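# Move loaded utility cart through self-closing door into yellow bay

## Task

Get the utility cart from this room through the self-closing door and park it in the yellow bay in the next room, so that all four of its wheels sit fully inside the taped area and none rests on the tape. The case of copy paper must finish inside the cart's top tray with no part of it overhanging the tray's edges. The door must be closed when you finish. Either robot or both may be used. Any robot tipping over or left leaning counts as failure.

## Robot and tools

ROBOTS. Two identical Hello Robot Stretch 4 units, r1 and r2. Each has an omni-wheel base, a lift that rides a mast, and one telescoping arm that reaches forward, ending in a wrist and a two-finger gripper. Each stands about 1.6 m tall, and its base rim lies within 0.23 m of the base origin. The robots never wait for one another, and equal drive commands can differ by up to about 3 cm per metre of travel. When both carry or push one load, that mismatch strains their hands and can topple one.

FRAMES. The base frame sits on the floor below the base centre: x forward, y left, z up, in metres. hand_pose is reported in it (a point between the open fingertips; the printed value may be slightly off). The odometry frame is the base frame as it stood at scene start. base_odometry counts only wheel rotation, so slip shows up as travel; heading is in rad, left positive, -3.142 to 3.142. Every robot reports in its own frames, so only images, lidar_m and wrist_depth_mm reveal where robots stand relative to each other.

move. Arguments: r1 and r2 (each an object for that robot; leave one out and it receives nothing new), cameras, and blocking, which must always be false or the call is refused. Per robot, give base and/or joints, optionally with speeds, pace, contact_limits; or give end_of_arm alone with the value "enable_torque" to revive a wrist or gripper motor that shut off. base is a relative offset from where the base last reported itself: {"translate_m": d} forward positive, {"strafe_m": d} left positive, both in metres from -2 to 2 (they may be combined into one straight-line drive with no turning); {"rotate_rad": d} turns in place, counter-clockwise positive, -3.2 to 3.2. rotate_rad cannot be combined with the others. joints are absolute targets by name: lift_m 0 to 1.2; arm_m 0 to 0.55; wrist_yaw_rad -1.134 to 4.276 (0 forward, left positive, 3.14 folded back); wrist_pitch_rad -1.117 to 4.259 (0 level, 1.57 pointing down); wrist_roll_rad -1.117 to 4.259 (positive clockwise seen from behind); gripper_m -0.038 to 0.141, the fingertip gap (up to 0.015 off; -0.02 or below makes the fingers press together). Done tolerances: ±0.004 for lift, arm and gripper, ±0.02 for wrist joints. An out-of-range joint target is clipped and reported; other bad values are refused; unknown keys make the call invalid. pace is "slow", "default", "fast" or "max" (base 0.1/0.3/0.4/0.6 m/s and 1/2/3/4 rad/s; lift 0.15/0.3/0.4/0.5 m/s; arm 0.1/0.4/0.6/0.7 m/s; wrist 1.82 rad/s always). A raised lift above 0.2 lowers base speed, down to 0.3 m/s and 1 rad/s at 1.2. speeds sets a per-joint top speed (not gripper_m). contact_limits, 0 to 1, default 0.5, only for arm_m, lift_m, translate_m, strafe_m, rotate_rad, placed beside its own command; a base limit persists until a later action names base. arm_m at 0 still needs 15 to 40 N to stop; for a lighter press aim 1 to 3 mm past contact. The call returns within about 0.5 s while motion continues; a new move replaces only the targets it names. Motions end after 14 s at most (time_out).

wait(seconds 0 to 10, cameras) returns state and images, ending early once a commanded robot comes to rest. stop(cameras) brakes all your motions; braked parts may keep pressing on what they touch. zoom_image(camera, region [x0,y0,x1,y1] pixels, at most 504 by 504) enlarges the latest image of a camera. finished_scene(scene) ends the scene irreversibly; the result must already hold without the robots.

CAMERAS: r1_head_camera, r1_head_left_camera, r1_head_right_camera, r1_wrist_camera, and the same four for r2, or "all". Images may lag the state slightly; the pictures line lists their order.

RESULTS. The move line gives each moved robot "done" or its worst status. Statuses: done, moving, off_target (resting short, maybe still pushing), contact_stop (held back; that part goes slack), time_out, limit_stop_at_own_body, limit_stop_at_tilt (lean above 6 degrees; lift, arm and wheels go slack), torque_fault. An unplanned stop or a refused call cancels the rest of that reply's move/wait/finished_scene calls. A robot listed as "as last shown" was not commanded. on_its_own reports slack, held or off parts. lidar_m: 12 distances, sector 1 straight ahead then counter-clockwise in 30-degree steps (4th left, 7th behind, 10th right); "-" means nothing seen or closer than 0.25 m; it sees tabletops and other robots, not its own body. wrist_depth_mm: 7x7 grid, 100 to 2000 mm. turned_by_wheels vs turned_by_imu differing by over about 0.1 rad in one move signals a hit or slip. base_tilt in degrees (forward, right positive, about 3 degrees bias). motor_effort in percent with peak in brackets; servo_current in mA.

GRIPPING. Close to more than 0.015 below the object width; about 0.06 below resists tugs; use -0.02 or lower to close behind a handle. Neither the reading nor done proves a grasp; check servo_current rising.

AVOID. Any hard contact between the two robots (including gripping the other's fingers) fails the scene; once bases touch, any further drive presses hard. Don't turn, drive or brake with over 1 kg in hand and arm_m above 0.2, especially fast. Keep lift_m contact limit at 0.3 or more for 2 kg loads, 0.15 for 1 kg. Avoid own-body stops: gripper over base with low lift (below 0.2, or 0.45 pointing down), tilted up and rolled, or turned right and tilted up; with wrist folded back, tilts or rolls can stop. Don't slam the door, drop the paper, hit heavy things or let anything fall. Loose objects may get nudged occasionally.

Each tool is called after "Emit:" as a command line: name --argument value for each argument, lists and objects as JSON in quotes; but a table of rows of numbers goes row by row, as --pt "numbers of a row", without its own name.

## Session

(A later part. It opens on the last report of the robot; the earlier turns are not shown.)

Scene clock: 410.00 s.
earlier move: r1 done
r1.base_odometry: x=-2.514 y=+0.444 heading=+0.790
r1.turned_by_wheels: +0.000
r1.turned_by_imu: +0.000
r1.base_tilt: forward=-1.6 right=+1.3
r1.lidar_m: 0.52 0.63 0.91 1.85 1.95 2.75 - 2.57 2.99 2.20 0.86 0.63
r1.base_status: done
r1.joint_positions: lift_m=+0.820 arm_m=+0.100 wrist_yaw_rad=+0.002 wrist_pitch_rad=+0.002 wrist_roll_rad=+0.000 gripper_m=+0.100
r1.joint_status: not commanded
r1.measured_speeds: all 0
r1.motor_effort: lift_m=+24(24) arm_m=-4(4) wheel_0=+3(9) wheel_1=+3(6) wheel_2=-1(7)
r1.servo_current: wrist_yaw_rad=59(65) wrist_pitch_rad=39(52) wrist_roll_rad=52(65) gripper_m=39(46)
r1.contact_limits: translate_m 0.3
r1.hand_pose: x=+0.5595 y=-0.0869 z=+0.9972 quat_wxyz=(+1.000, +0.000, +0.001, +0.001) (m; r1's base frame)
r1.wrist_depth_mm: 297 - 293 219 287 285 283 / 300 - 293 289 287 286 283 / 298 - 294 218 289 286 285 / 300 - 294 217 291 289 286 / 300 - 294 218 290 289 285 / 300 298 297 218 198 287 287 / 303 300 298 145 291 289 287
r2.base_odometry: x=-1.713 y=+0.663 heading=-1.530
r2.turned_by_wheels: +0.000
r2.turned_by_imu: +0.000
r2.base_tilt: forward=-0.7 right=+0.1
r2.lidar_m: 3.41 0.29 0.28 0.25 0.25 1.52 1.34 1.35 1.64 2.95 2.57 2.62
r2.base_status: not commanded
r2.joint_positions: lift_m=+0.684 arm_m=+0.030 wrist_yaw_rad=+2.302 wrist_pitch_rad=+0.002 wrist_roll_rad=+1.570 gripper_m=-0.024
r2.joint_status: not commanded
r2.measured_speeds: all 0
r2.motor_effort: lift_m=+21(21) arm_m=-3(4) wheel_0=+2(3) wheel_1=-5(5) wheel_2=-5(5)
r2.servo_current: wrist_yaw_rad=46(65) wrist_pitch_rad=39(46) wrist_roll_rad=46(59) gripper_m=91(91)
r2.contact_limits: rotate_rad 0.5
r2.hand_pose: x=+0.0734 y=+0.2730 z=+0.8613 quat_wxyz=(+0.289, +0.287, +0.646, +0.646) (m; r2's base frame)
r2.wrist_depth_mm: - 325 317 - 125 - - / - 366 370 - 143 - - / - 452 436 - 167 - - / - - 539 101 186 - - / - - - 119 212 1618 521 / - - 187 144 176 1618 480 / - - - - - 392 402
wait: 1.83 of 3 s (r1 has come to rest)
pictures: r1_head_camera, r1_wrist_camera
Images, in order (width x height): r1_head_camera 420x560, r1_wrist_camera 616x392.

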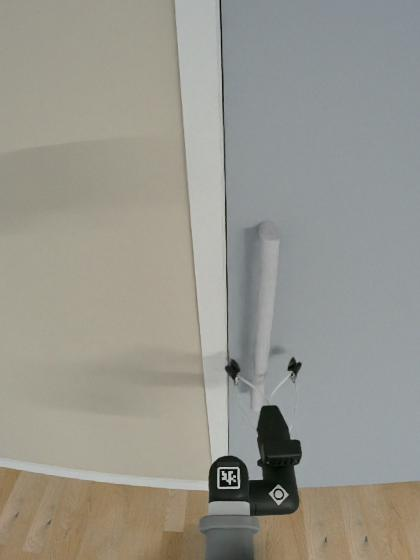

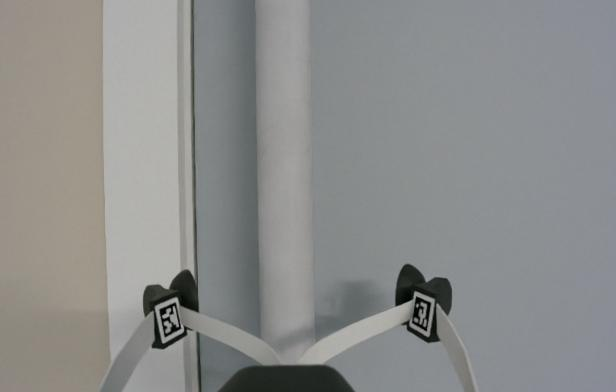

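Emit:
move --blocking false --r1 '{"base":{"translate_m":0.035,"strafe_m":0.006},"pace":"slow","contact_limits":{"translate_m":0.3}}' --cameras '[]'

Emit:
wait --seconds 2 --cameras '[]'

Emit:
move --blocking false --r1 '{"joints":{"gripper_m":-0.025}}' --cameras '[]'

Emit:
wait --seconds 3 --cameras '["r1_head_camera","r1_wrist_camera"]'

Scene clock: 417.33 s.
move: r1 moving
r1.base_odometry: x=-2.507 y=+0.454 heading=+0.790
r1.turned_by_wheels: +0.000
r1.turned_by_imu: +0.000
r1.base_tilt: forward=-1.5 right=+1.3
r1.lidar_m: 0.52 0.63 0.89 1.86 1.97 2.74 - 2.59 2.97 2.15 0.83 0.62
r1.base_status: translate_m moving; strafe_m moving
r1.joint_positions: lift_m=+0.820 arm_m=+0.100 wrist_yaw_rad=+0.002 wrist_pitch_rad=+0.002 wrist_roll_rad=+0.000 gripper_m=+0.100
r1.joint_status: not commanded
r1.measured_speeds: translate_m=+0.049 strafe_m=+0.008 rotate_rad=+0.003 lift_m=+0.000 arm_m=+0.000 wrist_yaw_rad=+0.000 wrist_pitch_rad=+0.000 wrist_roll_rad=+0.000
r1.motor_effort: lift_m=+24(24) arm_m=-4(4) wheel_0=+5(6) wheel_1=+4(6) wheel_2=-6(6)
r1.servo_current: wrist_yaw_rad=20(65) wrist_pitch_rad=46(46) wrist_roll_rad=52(59) gripper_m=39(46)
r1.contact_limits: translate_m 0.3
r1.hand_pose: x=+0.5595 y=-0.0869 z=+0.9972 quat_wxyz=(+1.000, +0.000, +0.001, +0.001) (m; r1's base frame)
r1.wrist_depth_mm: 286 - 282 205 278 276 273 / 286 - 283 202 278 276 274 / 287 - 282 202 279 277 276 / 287 - 285 203 279 277 276 / 289 - 283 205 279 277 276 / 290 214 285 206 197 279 276 / 291 164 286 145 281 278 277
r2: as last shown
r2.turned_by_imu: +0.001
r2.base_tilt: forward=-0.7 right=+0.0
r2.lidar_m: 3.39 0.30 0.25 0.26 0.25 1.51 1.35 1.38 1.66 2.94 2.59 2.58
r2.motor_effort: lift_m=+21(21) arm_m=-4(4) wheel_0=+2(3) wheel_1=-5(5) wheel_2=-5(5)
r2.servo_current: wrist_yaw_rad=46(52) wrist_pitch_rad=46(46) wrist_roll_rad=52(59) gripper_m=85(85)
r2.contact_limits: rotate_rad 0.5
r2.wrist_depth_mm: - 324 317 - 125 - - / - 368 370 - 143 - - / - 452 436 - 167 - - / - - 544 101 186 - - / - - - 119 212 1618 521 / - - 186 144 176 1618 480 / - - - - - 392 399
pictures: none
No camera images: "cameras" was empty.

Scene clock: 418.30 s.
earlier move: r1 done
r1.base_odometry: x=-2.494 y=+0.473 heading=+0.790
r1.turned_by_wheels: +0.000
r1.turned_by_imu: +0.000
r1.base_tilt: forward=-1.6 right=+1.2
r1.lidar_m: 0.48 0.59 0.86 1.85 1.97 2.72 - 2.61 3.00 2.03 0.81 0.58
r1.base_status: done
r1.joint_positions: lift_m=+0.820 arm_m=+0.100 wrist_yaw_rad=+0.002 wrist_pitch_rad=+0.002 wrist_roll_rad=+0.000 gripper_m=+0.100
r1.joint_status: not commanded
r1.measured_speeds: all 0
r1.motor_effort: lift_m=+24(24) arm_m=-4(4) wheel_0=+2(6) wheel_1=+3(6) wheel_2=-3(6)
r1.servo_current: wrist_yaw_rad=46(65) wrist_pitch_rad=46(46) wrist_roll_rad=52(65) gripper_m=46(46)
r1.contact_limits: translate_m 0.3
r1.hand_pose: x=+0.5595 y=-0.0869 z=+0.9972 quat_wxyz=(+1.000, +0.000, +0.001, +0.001) (m; r1's base frame)
r1.wrist_depth_mm: 262 - 258 177 253 251 251 / 263 - 258 178 254 252 251 / 263 - 260 179 256 253 251 / 265 - 260 180 256 253 250 / 265 - 262 180 255 255 252 / 266 193 260 178 198 255 253 / 266 - 262 145 257 253 253
r2.base_odometry: x=-1.713 y=+0.663 heading=-1.530
r2.turned_by_wheels: +0.000
r2.turned_by_imu: +0.000
r2.base_tilt: forward=-0.7 right=+0.1
r2.lidar_m: 3.38 0.28 0.28 0.25 0.25 1.53 1.34 1.36 1.64 2.94 2.60 2.65
r2.base_status: not commanded
r2.joint_positions: lift_m=+0.684 arm_m=+0.030 wrist_yaw_rad=+2.302 wrist_pitch_rad=+0.002 wrist_roll_rad=+1.570 gripper_m=-0.024
r2.joint_status: not commanded
r2.measured_speeds: all 0
r2.motor_effort: lift_m=+21(21) arm_m=-3(4) wheel_0=+2(3) wheel_1=-5(5) wheel_2=-5(5)
r2.servo_current: wrist_yaw_rad=46(52) wrist_pitch_rad=46(46) wrist_roll_rad=46(59) gripper_m=78(85)
r2.contact_limits: rotate_rad 0.5
r2.hand_pose: x=+0.0734 y=+0.2730 z=+0.8613 quat_wxyz=(+0.289, +0.287, +0.646, +0.646) (m; r2's base frame)
r2.wrist_depth_mm: - 322 315 - 125 - - / - 368 370 - 143 - - / - 455 436 - 166 - - / - - 544 101 186 - - / - - - 119 213 1661 517 / - - 187 144 176 1618 480 / - - - - - 389 402
wait: 0.97 of 2 s (r1 has come to rest)
pictures: none
No camera images: "cameras" was empty.

Scene clock: 418.80 s.
move: r1 moving
r1.base_odometry: x=-2.494 y=+0.473 heading=+0.790
r1.turned_by_wheels: +0.000
r1.turned_by_imu: +0.000
r1.base_tilt: forward=-1.6 right=+1.3
r1.lidar_m: 0.52 0.58 0.87 1.85 1.96 2.75 - 2.61 3.00 2.09 0.80 0.59
r1.base_status: not commanded
r1.joint_positions: lift_m=+0.820 arm_m=+0.100 wrist_yaw_rad=+0.002 wrist_pitch_rad=+0.002 wrist_roll_rad=+0.000 gripper_m=+0.084
r1.joint_status: gripper_m moving
r1.measured_speeds: all 0
r1.motor_effort: lift_m=+24(24) arm_m=-4(4) wheel_0=+2(3) wheel_1=+3(3) wheel_2=-3(3)
r1.servo_current: wrist_yaw_rad=20(52) wrist_pitch_rad=39(46) wrist_roll_rad=46(59) gripper_m=91(91)
r1.contact_limits: translate_m 0.3
r1.hand_pose: x=+0.5595 y=-0.0869 z=+0.9972 quat_wxyz=(+1.000, +0.000, +0.001, +0.001) (m; r1's base frame)
r1.wrist_depth_mm: 262 - 258 177 255 252 250 / 262 - 258 178 255 251 250 / 265 - 259 179 256 252 252 / 265 - 260 180 255 254 252 / 263 - 260 180 257 255 252 / 266 - 260 179 198 254 253 / 267 141 262 144 257 254 254
r2: as last shown
r2.base_tilt: forward=-0.7 right=+0.0
r2.lidar_m: 3.39 0.31 0.28 0.25 0.25 1.52 1.34 1.36 1.65 2.96 2.60 2.64
r2.motor_effort: lift_m=+21(21) arm_m=-4(4) wheel_0=+2(3) wheel_1=-4(5) wheel_2=-5(5)
r2.servo_current: wrist_yaw_rad=33(52) wrist_pitch_rad=33(46) wrist_roll_rad=46(52) gripper_m=85(91)
r2.contact_limits: rotate_rad 0.5
r2.wrist_depth_mm: - 324 317 - 125 - - / - 366 368 - 143 - - / - 452 439 - 166 - - / - - 535 101 187 - - / - - - 119 213 1576 525 / - - 186 144 176 1618 480 / - - - - - 389 402
pictures: none
No camera images: "cameras" was empty.

Scene clock: 420.27 s.
earlier move: r1 done
r1.base_odometry: x=-2.493 y=+0.473 heading=+0.790
r1.turned_by_wheels: +0.000
r1.turned_by_imu: +0.000
r1.base_tilt: forward=-1.5 right=+1.3
r1.lidar_m: 0.51 0.61 0.84 1.83 1.94 2.73 - 2.61 2.97 2.05 0.79 0.56
r1.base_status: not commanded
r1.joint_positions: lift_m=+0.820 arm_m=+0.100 wrist_yaw_rad=+0.003 wrist_pitch_rad=+0.002 wrist_roll_rad=+0.000 gripper_m=-0.024
r1.joint_status: all done
r1.measured_speeds: all 0
r1.motor_effort: lift_m=+24(24) arm_m=-5(5) wheel_0=-4(4) wheel_1=+0(4) wheel_2=+9(9)
r1.servo_current: wrist_yaw_rad=52(78) wrist_pitch_rad=46(46) wrist_roll_rad=46(65) gripper_m=91(221)
r1.contact_limits: translate_m 0.3
r1.hand_pose: x=+0.5597 y=-0.0865 z=+0.9972 quat_wxyz=(+1.000, +0.000, +0.001, +0.002) (m; r1's base frame)
r1.wrist_depth_mm: 260 - 249 167 245 242 240 / 260 - 249 170 246 244 240 / 263 - 251 170 246 243 243 / 264 - 252 171 248 245 243 / 263 - 252 172 247 245 242 / 265 - 187 169 185 246 243 / 266 145 251 169 247 136 244
r2.base_odometry: x=-1.713 y=+0.663 heading=-1.530
r2.turned_by_wheels: +0.000
r2.turned_by_imu: +0.000
r2.base_tilt: forward=-0.6 right=+0.0
r2.lidar_m: 3.39 0.31 0.30 0.25 0.25 1.54 1.34 1.36 1.67 2.93 2.58 2.66
r2.base_status: not commanded
r2.joint_positions: lift_m=+0.684 arm_m=+0.030 wrist_yaw_rad=+2.302 wrist_pitch_rad=+0.002 wrist_roll_rad=+1.570 gripper_m=-0.024
r2.joint_status: not commanded
r2.measured_speeds: all 0
r2.motor_effort: lift_m=+21(21) arm_m=-3(4) wheel_0=+3(3) wheel_1=-5(5) wheel_2=-5(5)
r2.servo_current: wrist_yaw_rad=39(65) wrist_pitch_rad=39(46) wrist_roll_rad=39(65) gripper_m=78(91)
r2.contact_limits: rotate_rad 0.5
r2.hand_pose: x=+0.0734 y=+0.2730 z=+0.8613 quat_wxyz=(+0.289, +0.287, +0.646, +0.646) (m; r2's base frame)
r2.wrist_depth_mm: - 322 317 - 125 - - / - 364 368 - 143 - - / - 455 436 - 166 - - / - - 539 101 186 - - / - - - 119 212 1618 517 / - - 186 144 176 1661 480 / - - - - - 394 402
wait: 1.47 of 3 s (r1 has come to rest)
pictures: r1_head_camera, r1_wrist_camera
Images, in order (width x height): r1_head_camera 420x560, r1_wrist_camera 616x392.

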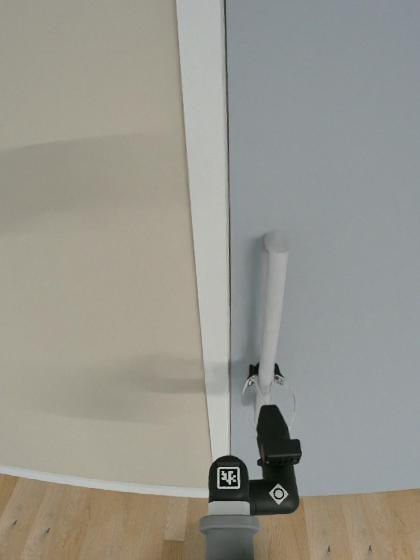

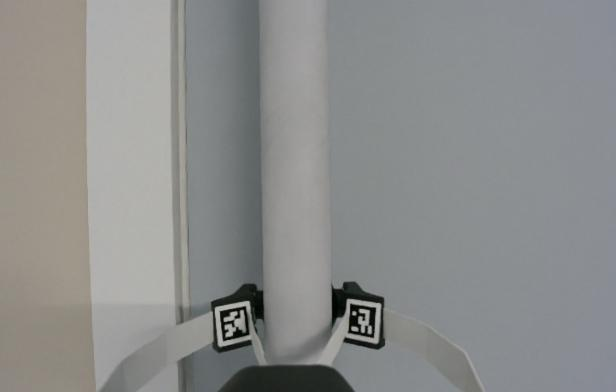

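Emit:
move --blocking false --r1 '{"base":{"translate_m":-0.162,"strafe_m":-0.056},"joints":{"wrist_yaw_rad":0.1},"speeds":{"wrist_yaw_rad":0.06},"pace":"slow","contact_limits":{"translate_m":0.7}}' --cameras '[]'

Emit:
wait --seconds 4 --cameras '["r1_head_camera","r1_wrist_camera"]'

Scene clock: 436.77 s.
move: r1 moving
r1.base_odometry: x=-2.499 y=+0.461 heading=+0.790
r1.turned_by_wheels: +0.000
r1.turned_by_imu: -0.002
r1.base_tilt: forward=-1.5 right=+1.3
r1.lidar_m: 0.49 0.59 0.87 1.86 1.95 2.74 - 2.60 2.98 2.10 0.82 0.56
r1.base_status: translate_m moving; strafe_m moving
r1.joint_positions: lift_m=+0.820 arm_m=+0.100 wrist_yaw_rad=+0.027 wrist_pitch_rad=+0.002 wrist_roll_rad=+0.000 gripper_m=-0.024
r1.joint_status: wrist_yaw_rad moving
r1.measured_speeds: translate_m=-0.048 strafe_m=-0.018 rotate_rad=+0.003 lift_m=+0.000 arm_m=+0.000 wrist_yaw_rad=+0.064 wrist_pitch_rad=+0.000 wrist_roll_rad=+0.000
r1.motor_effort: lift_m=+24(24) arm_m=-4(5) wheel_0=-9(12) wheel_1=-9(11) wheel_2=+15(15)
r1.servo_current: wrist_yaw_rad=20(65) wrist_pitch_rad=33(46) wrist_roll_rad=59(59) gripper_m=91(98)
r1.contact_limits: translate_m 0.7
r1.hand_pose: x=+0.5617 y=-0.0795 z=+0.9972 quat_wxyz=(+1.000, +0.000, +0.001, +0.014) (m; r1's base frame)
r1.wrist_depth_mm: 272 - 250 167 244 243 238 / 274 - 249 170 245 242 239 / 276 - 250 171 245 243 241 / 276 - 252 170 246 243 242 / 276 - 253 171 247 244 241 / 278 - 186 171 185 245 242 / 278 143 253 169 248 244 243
r2: as last shown
r2.turned_by_imu: +0.002
r2.base_tilt: forward=-0.7 right=+0.0
r2.lidar_m: 3.37 0.31 0.28 0.26 0.25 1.51 1.35 1.31 1.67 2.96 2.55 2.65
r2.motor_effort: lift_m=+21(21) arm_m=-4(4) wheel_0=+2(3) wheel_1=-5(5) wheel_2=-5(5)
r2.servo_current: wrist_yaw_rad=46(52) wrist_pitch_rad=39(46) wrist_roll_rad=46(65) gripper_m=78(85)
r2.contact_limits: rotate_rad 0.5
r2.wrist_depth_mm: - 322 317 - 125 - - / - 366 370 - 143 - - / - 455 439 - 167 - - / - - 539 101 186 - - / - - - 119 212 1618 521 / - - 186 144 176 1618 484 / - - - - - 389 399
pictures: none
No camera images: "cameras" was empty.

Scene clock: 439.20 s.
earlier move: r1 done
r1.base_odometry: x=-2.567 y=+0.319 heading=+0.791
r1.turned_by_wheels: +0.001
r1.turned_by_imu: -0.003
r1.base_tilt: forward=-1.5 right=+1.3
r1.lidar_m: 0.48 0.74 1.08 1.88 1.99 2.77 - 2.44 2.91 2.67 0.95 0.60
r1.base_status: done
r1.joint_positions: lift_m=+0.820 arm_m=+0.100 wrist_yaw_rad=+0.108 wrist_pitch_rad=+0.002 wrist_roll_rad=+0.000 gripper_m=-0.024
r1.joint_status: all done
r1.measured_speeds: all 0
r1.motor_effort: lift_m=+24(24) arm_m=-5(5) wheel_0=+2(12) wheel_1=-3(12) wheel_2=+16(18)
r1.servo_current: wrist_yaw_rad=65(72) wrist_pitch_rad=39(46) wrist_roll_rad=39(72) gripper_m=85(98)
r1.contact_limits: translate_m 0.7
r1.hand_pose: x=+0.5671 y=-0.0558 z=+0.9972 quat_wxyz=(+0.999, +0.000, +0.001, +0.054) (m; r1's base frame)
r1.wrist_depth_mm: - 436 247 167 248 248 248 / 449 439 247 169 248 249 250 / - 439 247 169 248 249 250 / - 439 249 169 250 250 251 / - 442 248 170 251 250 250 / - 442 187 170 251 251 251 / - 151 250 168 252 251 254
r2.base_odometry: x=-1.713 y=+0.663 heading=-1.530
r2.turned_by_wheels: +0.000
r2.turned_by_imu: +0.000
r2.base_tilt: forward=-0.7 right=+0.0
r2.lidar_m: 3.38 0.31 0.29 0.27 0.25 1.52 1.34 1.36 1.67 2.93 2.43 2.46
r2.base_status: not commanded
r2.joint_positions: lift_m=+0.684 arm_m=+0.030 wrist_yaw_rad=+2.302 wrist_pitch_rad=+0.002 wrist_roll_rad=+1.570 gripper_m=-0.024
r2.joint_status: not commanded
r2.measured_speeds: all 0
r2.motor_effort: lift_m=+21(21) arm_m=-3(4) wheel_0=+3(3) wheel_1=-5(5) wheel_2=-5(5)
r2.servo_current: wrist_yaw_rad=33(65) wrist_pitch_rad=39(52) wrist_roll_rad=39(65) gripper_m=85(91)
r2.contact_limits: rotate_rad 0.5
r2.hand_pose: x=+0.0734 y=+0.2730 z=+0.8613 quat_wxyz=(+0.289, +0.287, +0.646, +0.646) (m; r2's base frame)
r2.wrist_depth_mm: - 324 319 - 125 - - / - 366 368 - 143 - - / - 455 439 - 167 - - / - - 544 101 185 - - / - - - 119 212 1661 521 / - - 186 144 176 1576 477 / - - - - - 389 399
wait: 2.43 of 4 s (r1 has come to rest)
pictures: r1_head_camera, r1_wrist_camera
Images, in order (width x height): r1_head_camera 420x560, r1_wrist_camera 616x392.

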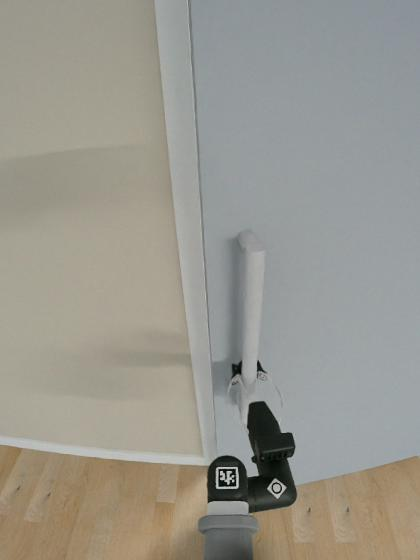

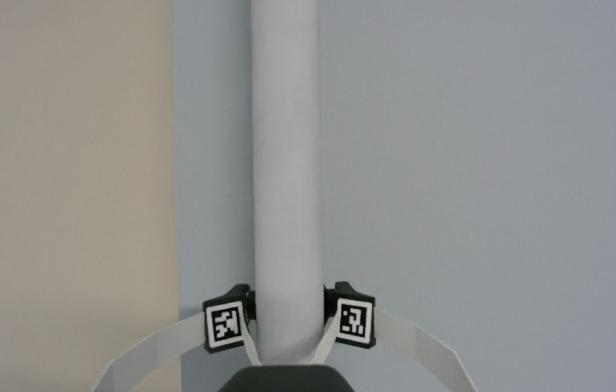

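Works well. Chain the next steps.

Emit:
move --blocking false --r1 '{"base":{"translate_m":-0.152,"strafe_m":-0.099},"joints":{"wrist_yaw_rad":0.25},"speeds":{"wrist_yaw_rad":0.08},"pace":"slow","contact_limits":{"translate_m":0.7}}' --cameras '[]'

Emit:
wait --seconds 4 --cameras '[]'

Emit:
move --blocking false --r1 '{"base":{"translate_m":-0.132,"strafe_m":-0.128},"joints":{"wrist_yaw_rad":0.4},"speeds":{"wrist_yaw_rad":0.08},"pace":"slow","contact_limits":{"translate_m":0.7}}' --cameras '[]'

Emit:
wait --seconds 4 --cameras '["r1_head_camera","r1_wrist_camera"]'

Scene clock: 447.20 s.
move: r1 moving
r1.base_odometry: x=-2.570 y=+0.305 heading=+0.793
r1.turned_by_wheels: +0.001
r1.turned_by_imu: +0.001
r1.base_tilt: forward=-1.5 right=+1.3
r1.lidar_m: 0.50 0.77 1.07 1.89 2.02 2.85 - 2.43 2.91 2.71 0.99 0.61
r1.base_status: translate_m moving; strafe_m moving
r1.joint_positions: lift_m=+0.820 arm_m=+0.100 wrist_yaw_rad=+0.141 wrist_pitch_rad=+0.002 wrist_roll_rad=+0.000 gripper_m=-0.024
r1.joint_status: wrist_yaw_rad moving
r1.measured_speeds: translate_m=-0.046 strafe_m=-0.030 rotate_rad=-0.001 lift_m=+0.000 arm_m=+0.000 wrist_yaw_rad=+0.084 wrist_pitch_rad=+0.000 wrist_roll_rad=+0.000
r1.motor_effort: lift_m=+24(24) arm_m=-5(5) wheel_0=+7(8) wheel_1=-6(9) wheel_2=+20(20)
r1.servo_current: wrist_yaw_rad=33(91) wrist_pitch_rad=46(46) wrist_roll_rad=39(59) gripper_m=91(91)
r1.contact_limits: translate_m 0.7
r1.hand_pose: x=+0.5688 y=-0.0460 z=+0.9972 quat_wxyz=(+0.998, +0.000, +0.001, +0.070) (m; r1's base frame)
r1.wrist_depth_mm: - 445 248 168 245 245 246 / - 445 247 168 247 246 247 / - 449 247 169 249 247 246 / - 449 249 169 248 249 247 / - - 249 170 250 250 247 / - - 202 169 249 249 250 / - 140 251 168 251 249 249
r2: as last shown
r2.turned_by_imu: +0.001
r2.lidar_m: 3.40 0.32 0.26 0.25 0.25 1.51 1.33 1.35 1.65 2.93 2.40 2.44
r2.servo_current: wrist_yaw_rad=26(59) wrist_pitch_rad=46(46) wrist_roll_rad=39(59) gripper_m=78(85)
r2.contact_limits: rotate_rad 0.5
r2.wrist_depth_mm: - 322 319 - 125 - - / - 366 368 - 143 - - / - 455 439 - 167 - - / - - 539 102 186 - - / - - - 119 212 1661 521 / - - 186 144 176 1618 480 / - - - - - 389 402
pictures: none
No camera images: "cameras" was empty.

Scene clock: 449.70 s.
earlier move: r1 done
r1.base_odometry: x=-2.604 y=+0.142 heading=+0.794
r1.turned_by_wheels: +0.001
r1.turned_by_imu: +0.004
r1.base_tilt: forward=-1.5 right=+1.2
r1.lidar_m: 0.49 0.92 1.30 1.99 2.11 2.97 - 2.26 2.81 2.72 1.21 0.67
r1.base_status: done
r1.joint_positions: lift_m=+0.820 arm_m=+0.100 wrist_yaw_rad=+0.265 wrist_pitch_rad=+0.002 wrist_roll_rad=+0.000 gripper_m=-0.024
r1.joint_status: all done
r1.measured_speeds: all 0
r1.motor_effort: lift_m=+24(24) arm_m=-5(5) wheel_0=+17(18) wheel_1=-1(9) wheel_2=+20(21)
r1.servo_current: wrist_yaw_rad=91(111) wrist_pitch_rad=46(52) wrist_roll_rad=46(72) gripper_m=78(98)
r1.contact_limits: translate_m 0.7
r1.hand_pose: x=+0.5722 y=-0.0088 z=+0.9972 quat_wxyz=(+0.991, +0.000, +0.001, +0.132) (m; r1's base frame)
r1.wrist_depth_mm: - - 246 174 246 244 245 / - - 246 167 245 245 246 / - - 246 173 245 246 247 / - - 247 174 247 247 246 / - - 248 173 248 247 247 / - - 187 173 248 248 248 / - 139 249 167 169 248 249
r2.base_odometry: x=-1.713 y=+0.663 heading=-1.530
r2.turned_by_wheels: +0.000
r2.turned_by_imu: +0.000
r2.base_tilt: forward=-0.7 right=+0.1
r2.lidar_m: 3.38 0.31 0.28 0.25 0.25 1.53 1.33 1.37 1.67 2.95 2.26 2.25
r2.base_status: not commanded
r2.joint_positions: lift_m=+0.684 arm_m=+0.030 wrist_yaw_rad=+2.302 wrist_pitch_rad=+0.002 wrist_roll_rad=+1.570 gripper_m=-0.024
r2.joint_status: not commanded
r2.measured_speeds: all 0
r2.motor_effort: lift_m=+21(21) arm_m=-4(4) wheel_0=+3(4) wheel_1=-5(5) wheel_2=-5(5)
r2.servo_current: wrist_yaw_rad=52(59) wrist_pitch_rad=46(46) wrist_roll_rad=52(59) gripper_m=85(85)
r2.contact_limits: rotate_rad 0.5
r2.hand_pose: x=+0.0734 y=+0.2730 z=+0.8613 quat_wxyz=(+0.289, +0.287, +0.646, +0.646) (m; r2's base frame)
r2.wrist_depth_mm: - 324 317 - 125 - - / - 366 368 - 143 - - / - 452 436 - 166 - - / - - 539 101 186 - - / - - - 119 211 1661 525 / - - 186 145 176 1618 480 / - - - - - 392 402
wait: 2.50 of 4 s (r1 has come to rest)
pictures: none
No camera images: "cameras" was empty.

Scene clock: 450.20 s.
move: r1 moving
r1.base_odometry: x=-2.604 y=+0.129 heading=+0.797
r1.turned_by_wheels: +0.002
r1.turned_by_imu: +0.005
r1.base_tilt: forward=-1.5 right=+1.2
r1.lidar_m: 0.50 0.92 1.32 2.01 2.13 3.02 - 2.23 2.78 2.72 1.23 0.66
r1.base_status: translate_m moving; strafe_m moving
r1.joint_positions: lift_m=+0.820 arm_m=+0.100 wrist_yaw_rad=+0.297 wrist_pitch_rad=+0.002 wrist_roll_rad=+0.000 gripper_m=-0.024
r1.joint_status: wrist_yaw_rad moving
r1.measured_speeds: translate_m=-0.037 strafe_m=-0.037 rotate_rad=+0.000 lift_m=+0.000 arm_m=+0.000 wrist_yaw_rad=+0.074 wrist_pitch_rad=+0.000 wrist_roll_rad=+0.000
r1.motor_effort: lift_m=+24(24) arm_m=-5(5) wheel_0=+14(17) wheel_1=-5(7) wheel_2=+21(23)
r1.servo_current: wrist_yaw_rad=59(85) wrist_pitch_rad=46(46) wrist_roll_rad=52(52) gripper_m=78(85)
r1.contact_limits: translate_m 0.7
r1.hand_pose: x=+0.5724 y=+0.0007 z=+0.9972 quat_wxyz=(+0.989, +0.000, +0.001, +0.148) (m; r1's base frame)
r1.wrist_depth_mm: - - 248 171 243 241 242 / - - 248 167 245 243 242 / - - 248 171 245 244 243 / - - 249 171 247 245 243 / - - 249 170 246 245 244 / - - 184 171 247 245 244 / - 144 251 167 246 246 245
r2: as last shown
r2.base_tilt: forward=-0.7 right=+0.0
r2.lidar_m: 3.41 0.29 0.31 0.25 0.25 1.53 1.34 1.36 1.70 2.93 2.24 2.26
r2.motor_effort: lift_m=+21(21) arm_m=-3(4) wheel_0=+2(3) wheel_1=-5(5) wheel_2=-5(5)
r2.servo_current: wrist_yaw_rad=52(52) wrist_pitch_rad=46(46) wrist_roll_rad=52(52) gripper_m=78(85)
r2.contact_limits: rotate_rad 0.5
r2.wrist_depth_mm: - 322 317 - 125 - - / - 366 368 - 143 - - / - 452 439 - 166 - - / - - 539 101 186 - - / - - - 119 212 1618 521 / - - 186 144 176 1661 480 / - - - - - 389 404
pictures: none
No camera images: "cameras" was empty.

Scene clock: 453.87 s.
earlier move: r1 done
r1.base_odometry: x=-2.604 y=-0.042 heading=+0.797
r1.turned_by_wheels: +0.000
r1.turned_by_imu: +0.082
r1.base_tilt: forward=-1.6 right=+1.2
r1.lidar_m: 0.49 1.05 1.56 2.13 2.34 3.49 2.41 2.11 2.59 2.57 1.24 0.67
r1.base_status: done
r1.joint_positions: lift_m=+0.820 arm_m=+0.100 wrist_yaw_rad=+0.416 wrist_pitch_rad=+0.002 wrist_roll_rad=+0.000 gripper_m=-0.024
r1.joint_status: all done
r1.measured_speeds: all 0
r1.motor_effort: lift_m=+24(24) arm_m=-6(6) wheel_0=+14(24) wheel_1=+2(7) wheel_2=+15(26)
r1.servo_current: wrist_yaw_rad=78(117) wrist_pitch_rad=39(52) wrist_roll_rad=39(78) gripper_m=65(85)
r1.contact_limits: translate_m 0.7
r1.hand_pose: x=+0.5702 y=+0.0366 z=+0.9972 quat_wxyz=(+0.978, +0.000, +0.001, +0.207) (m; r1's base frame)
r1.wrist_depth_mm: - - 251 169 238 232 229 / - - 251 169 238 233 228 / - - 253 169 239 233 229 / - - 253 169 239 235 229 / - - 253 169 242 236 230 / - - 181 170 240 236 231 / - 143 253 167 155 235 231
r2.base_odometry: x=-1.713 y=+0.663 heading=-1.530
r2.turned_by_wheels: +0.000
r2.turned_by_imu: +0.001
r2.base_tilt: forward=-0.7 right=+0.1
r2.lidar_m: 3.39 0.30 0.27 0.25 0.25 1.51 1.35 1.34 1.68 2.95 2.10 2.19
r2.base_status: not commanded
r2.joint_positions: lift_m=+0.684 arm_m=+0.030 wrist_yaw_rad=+2.302 wrist_pitch_rad=+0.002 wrist_roll_rad=+1.570 gripper_m=-0.024
r2.joint_status: not commanded
r2.measured_speeds: all 0
r2.motor_effort: lift_m=+21(21) arm_m=-4(4) wheel_0=+2(3) wheel_1=-5(5) wheel_2=-5(5)
r2.servo_current: wrist_yaw_rad=39(59) wrist_pitch_rad=39(46) wrist_roll_rad=39(65) gripper_m=85(91)
r2.contact_limits: rotate_rad 0.5
r2.hand_pose: x=+0.0734 y=+0.2730 z=+0.8613 quat_wxyz=(+0.289, +0.287, +0.646, +0.646) (m; r2's base frame)
r2.wrist_depth_mm: - 322 317 - 125 - - / - 366 370 - 143 - - / - 452 439 - 166 - - / - - 539 101 186 - - / - - - 119 213 1661 525 / - - 186 144 176 1618 477 / - - - - - 389 402
wait: 3.67 of 4 s (r1 has come to rest)
pictures: r1_head_camera, r1_wrist_camera
Images, in order (width x height): r1_head_camera 420x560, r1_wrist_camera 616x392.

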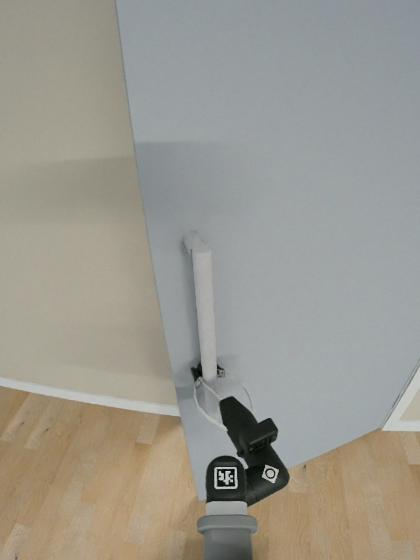

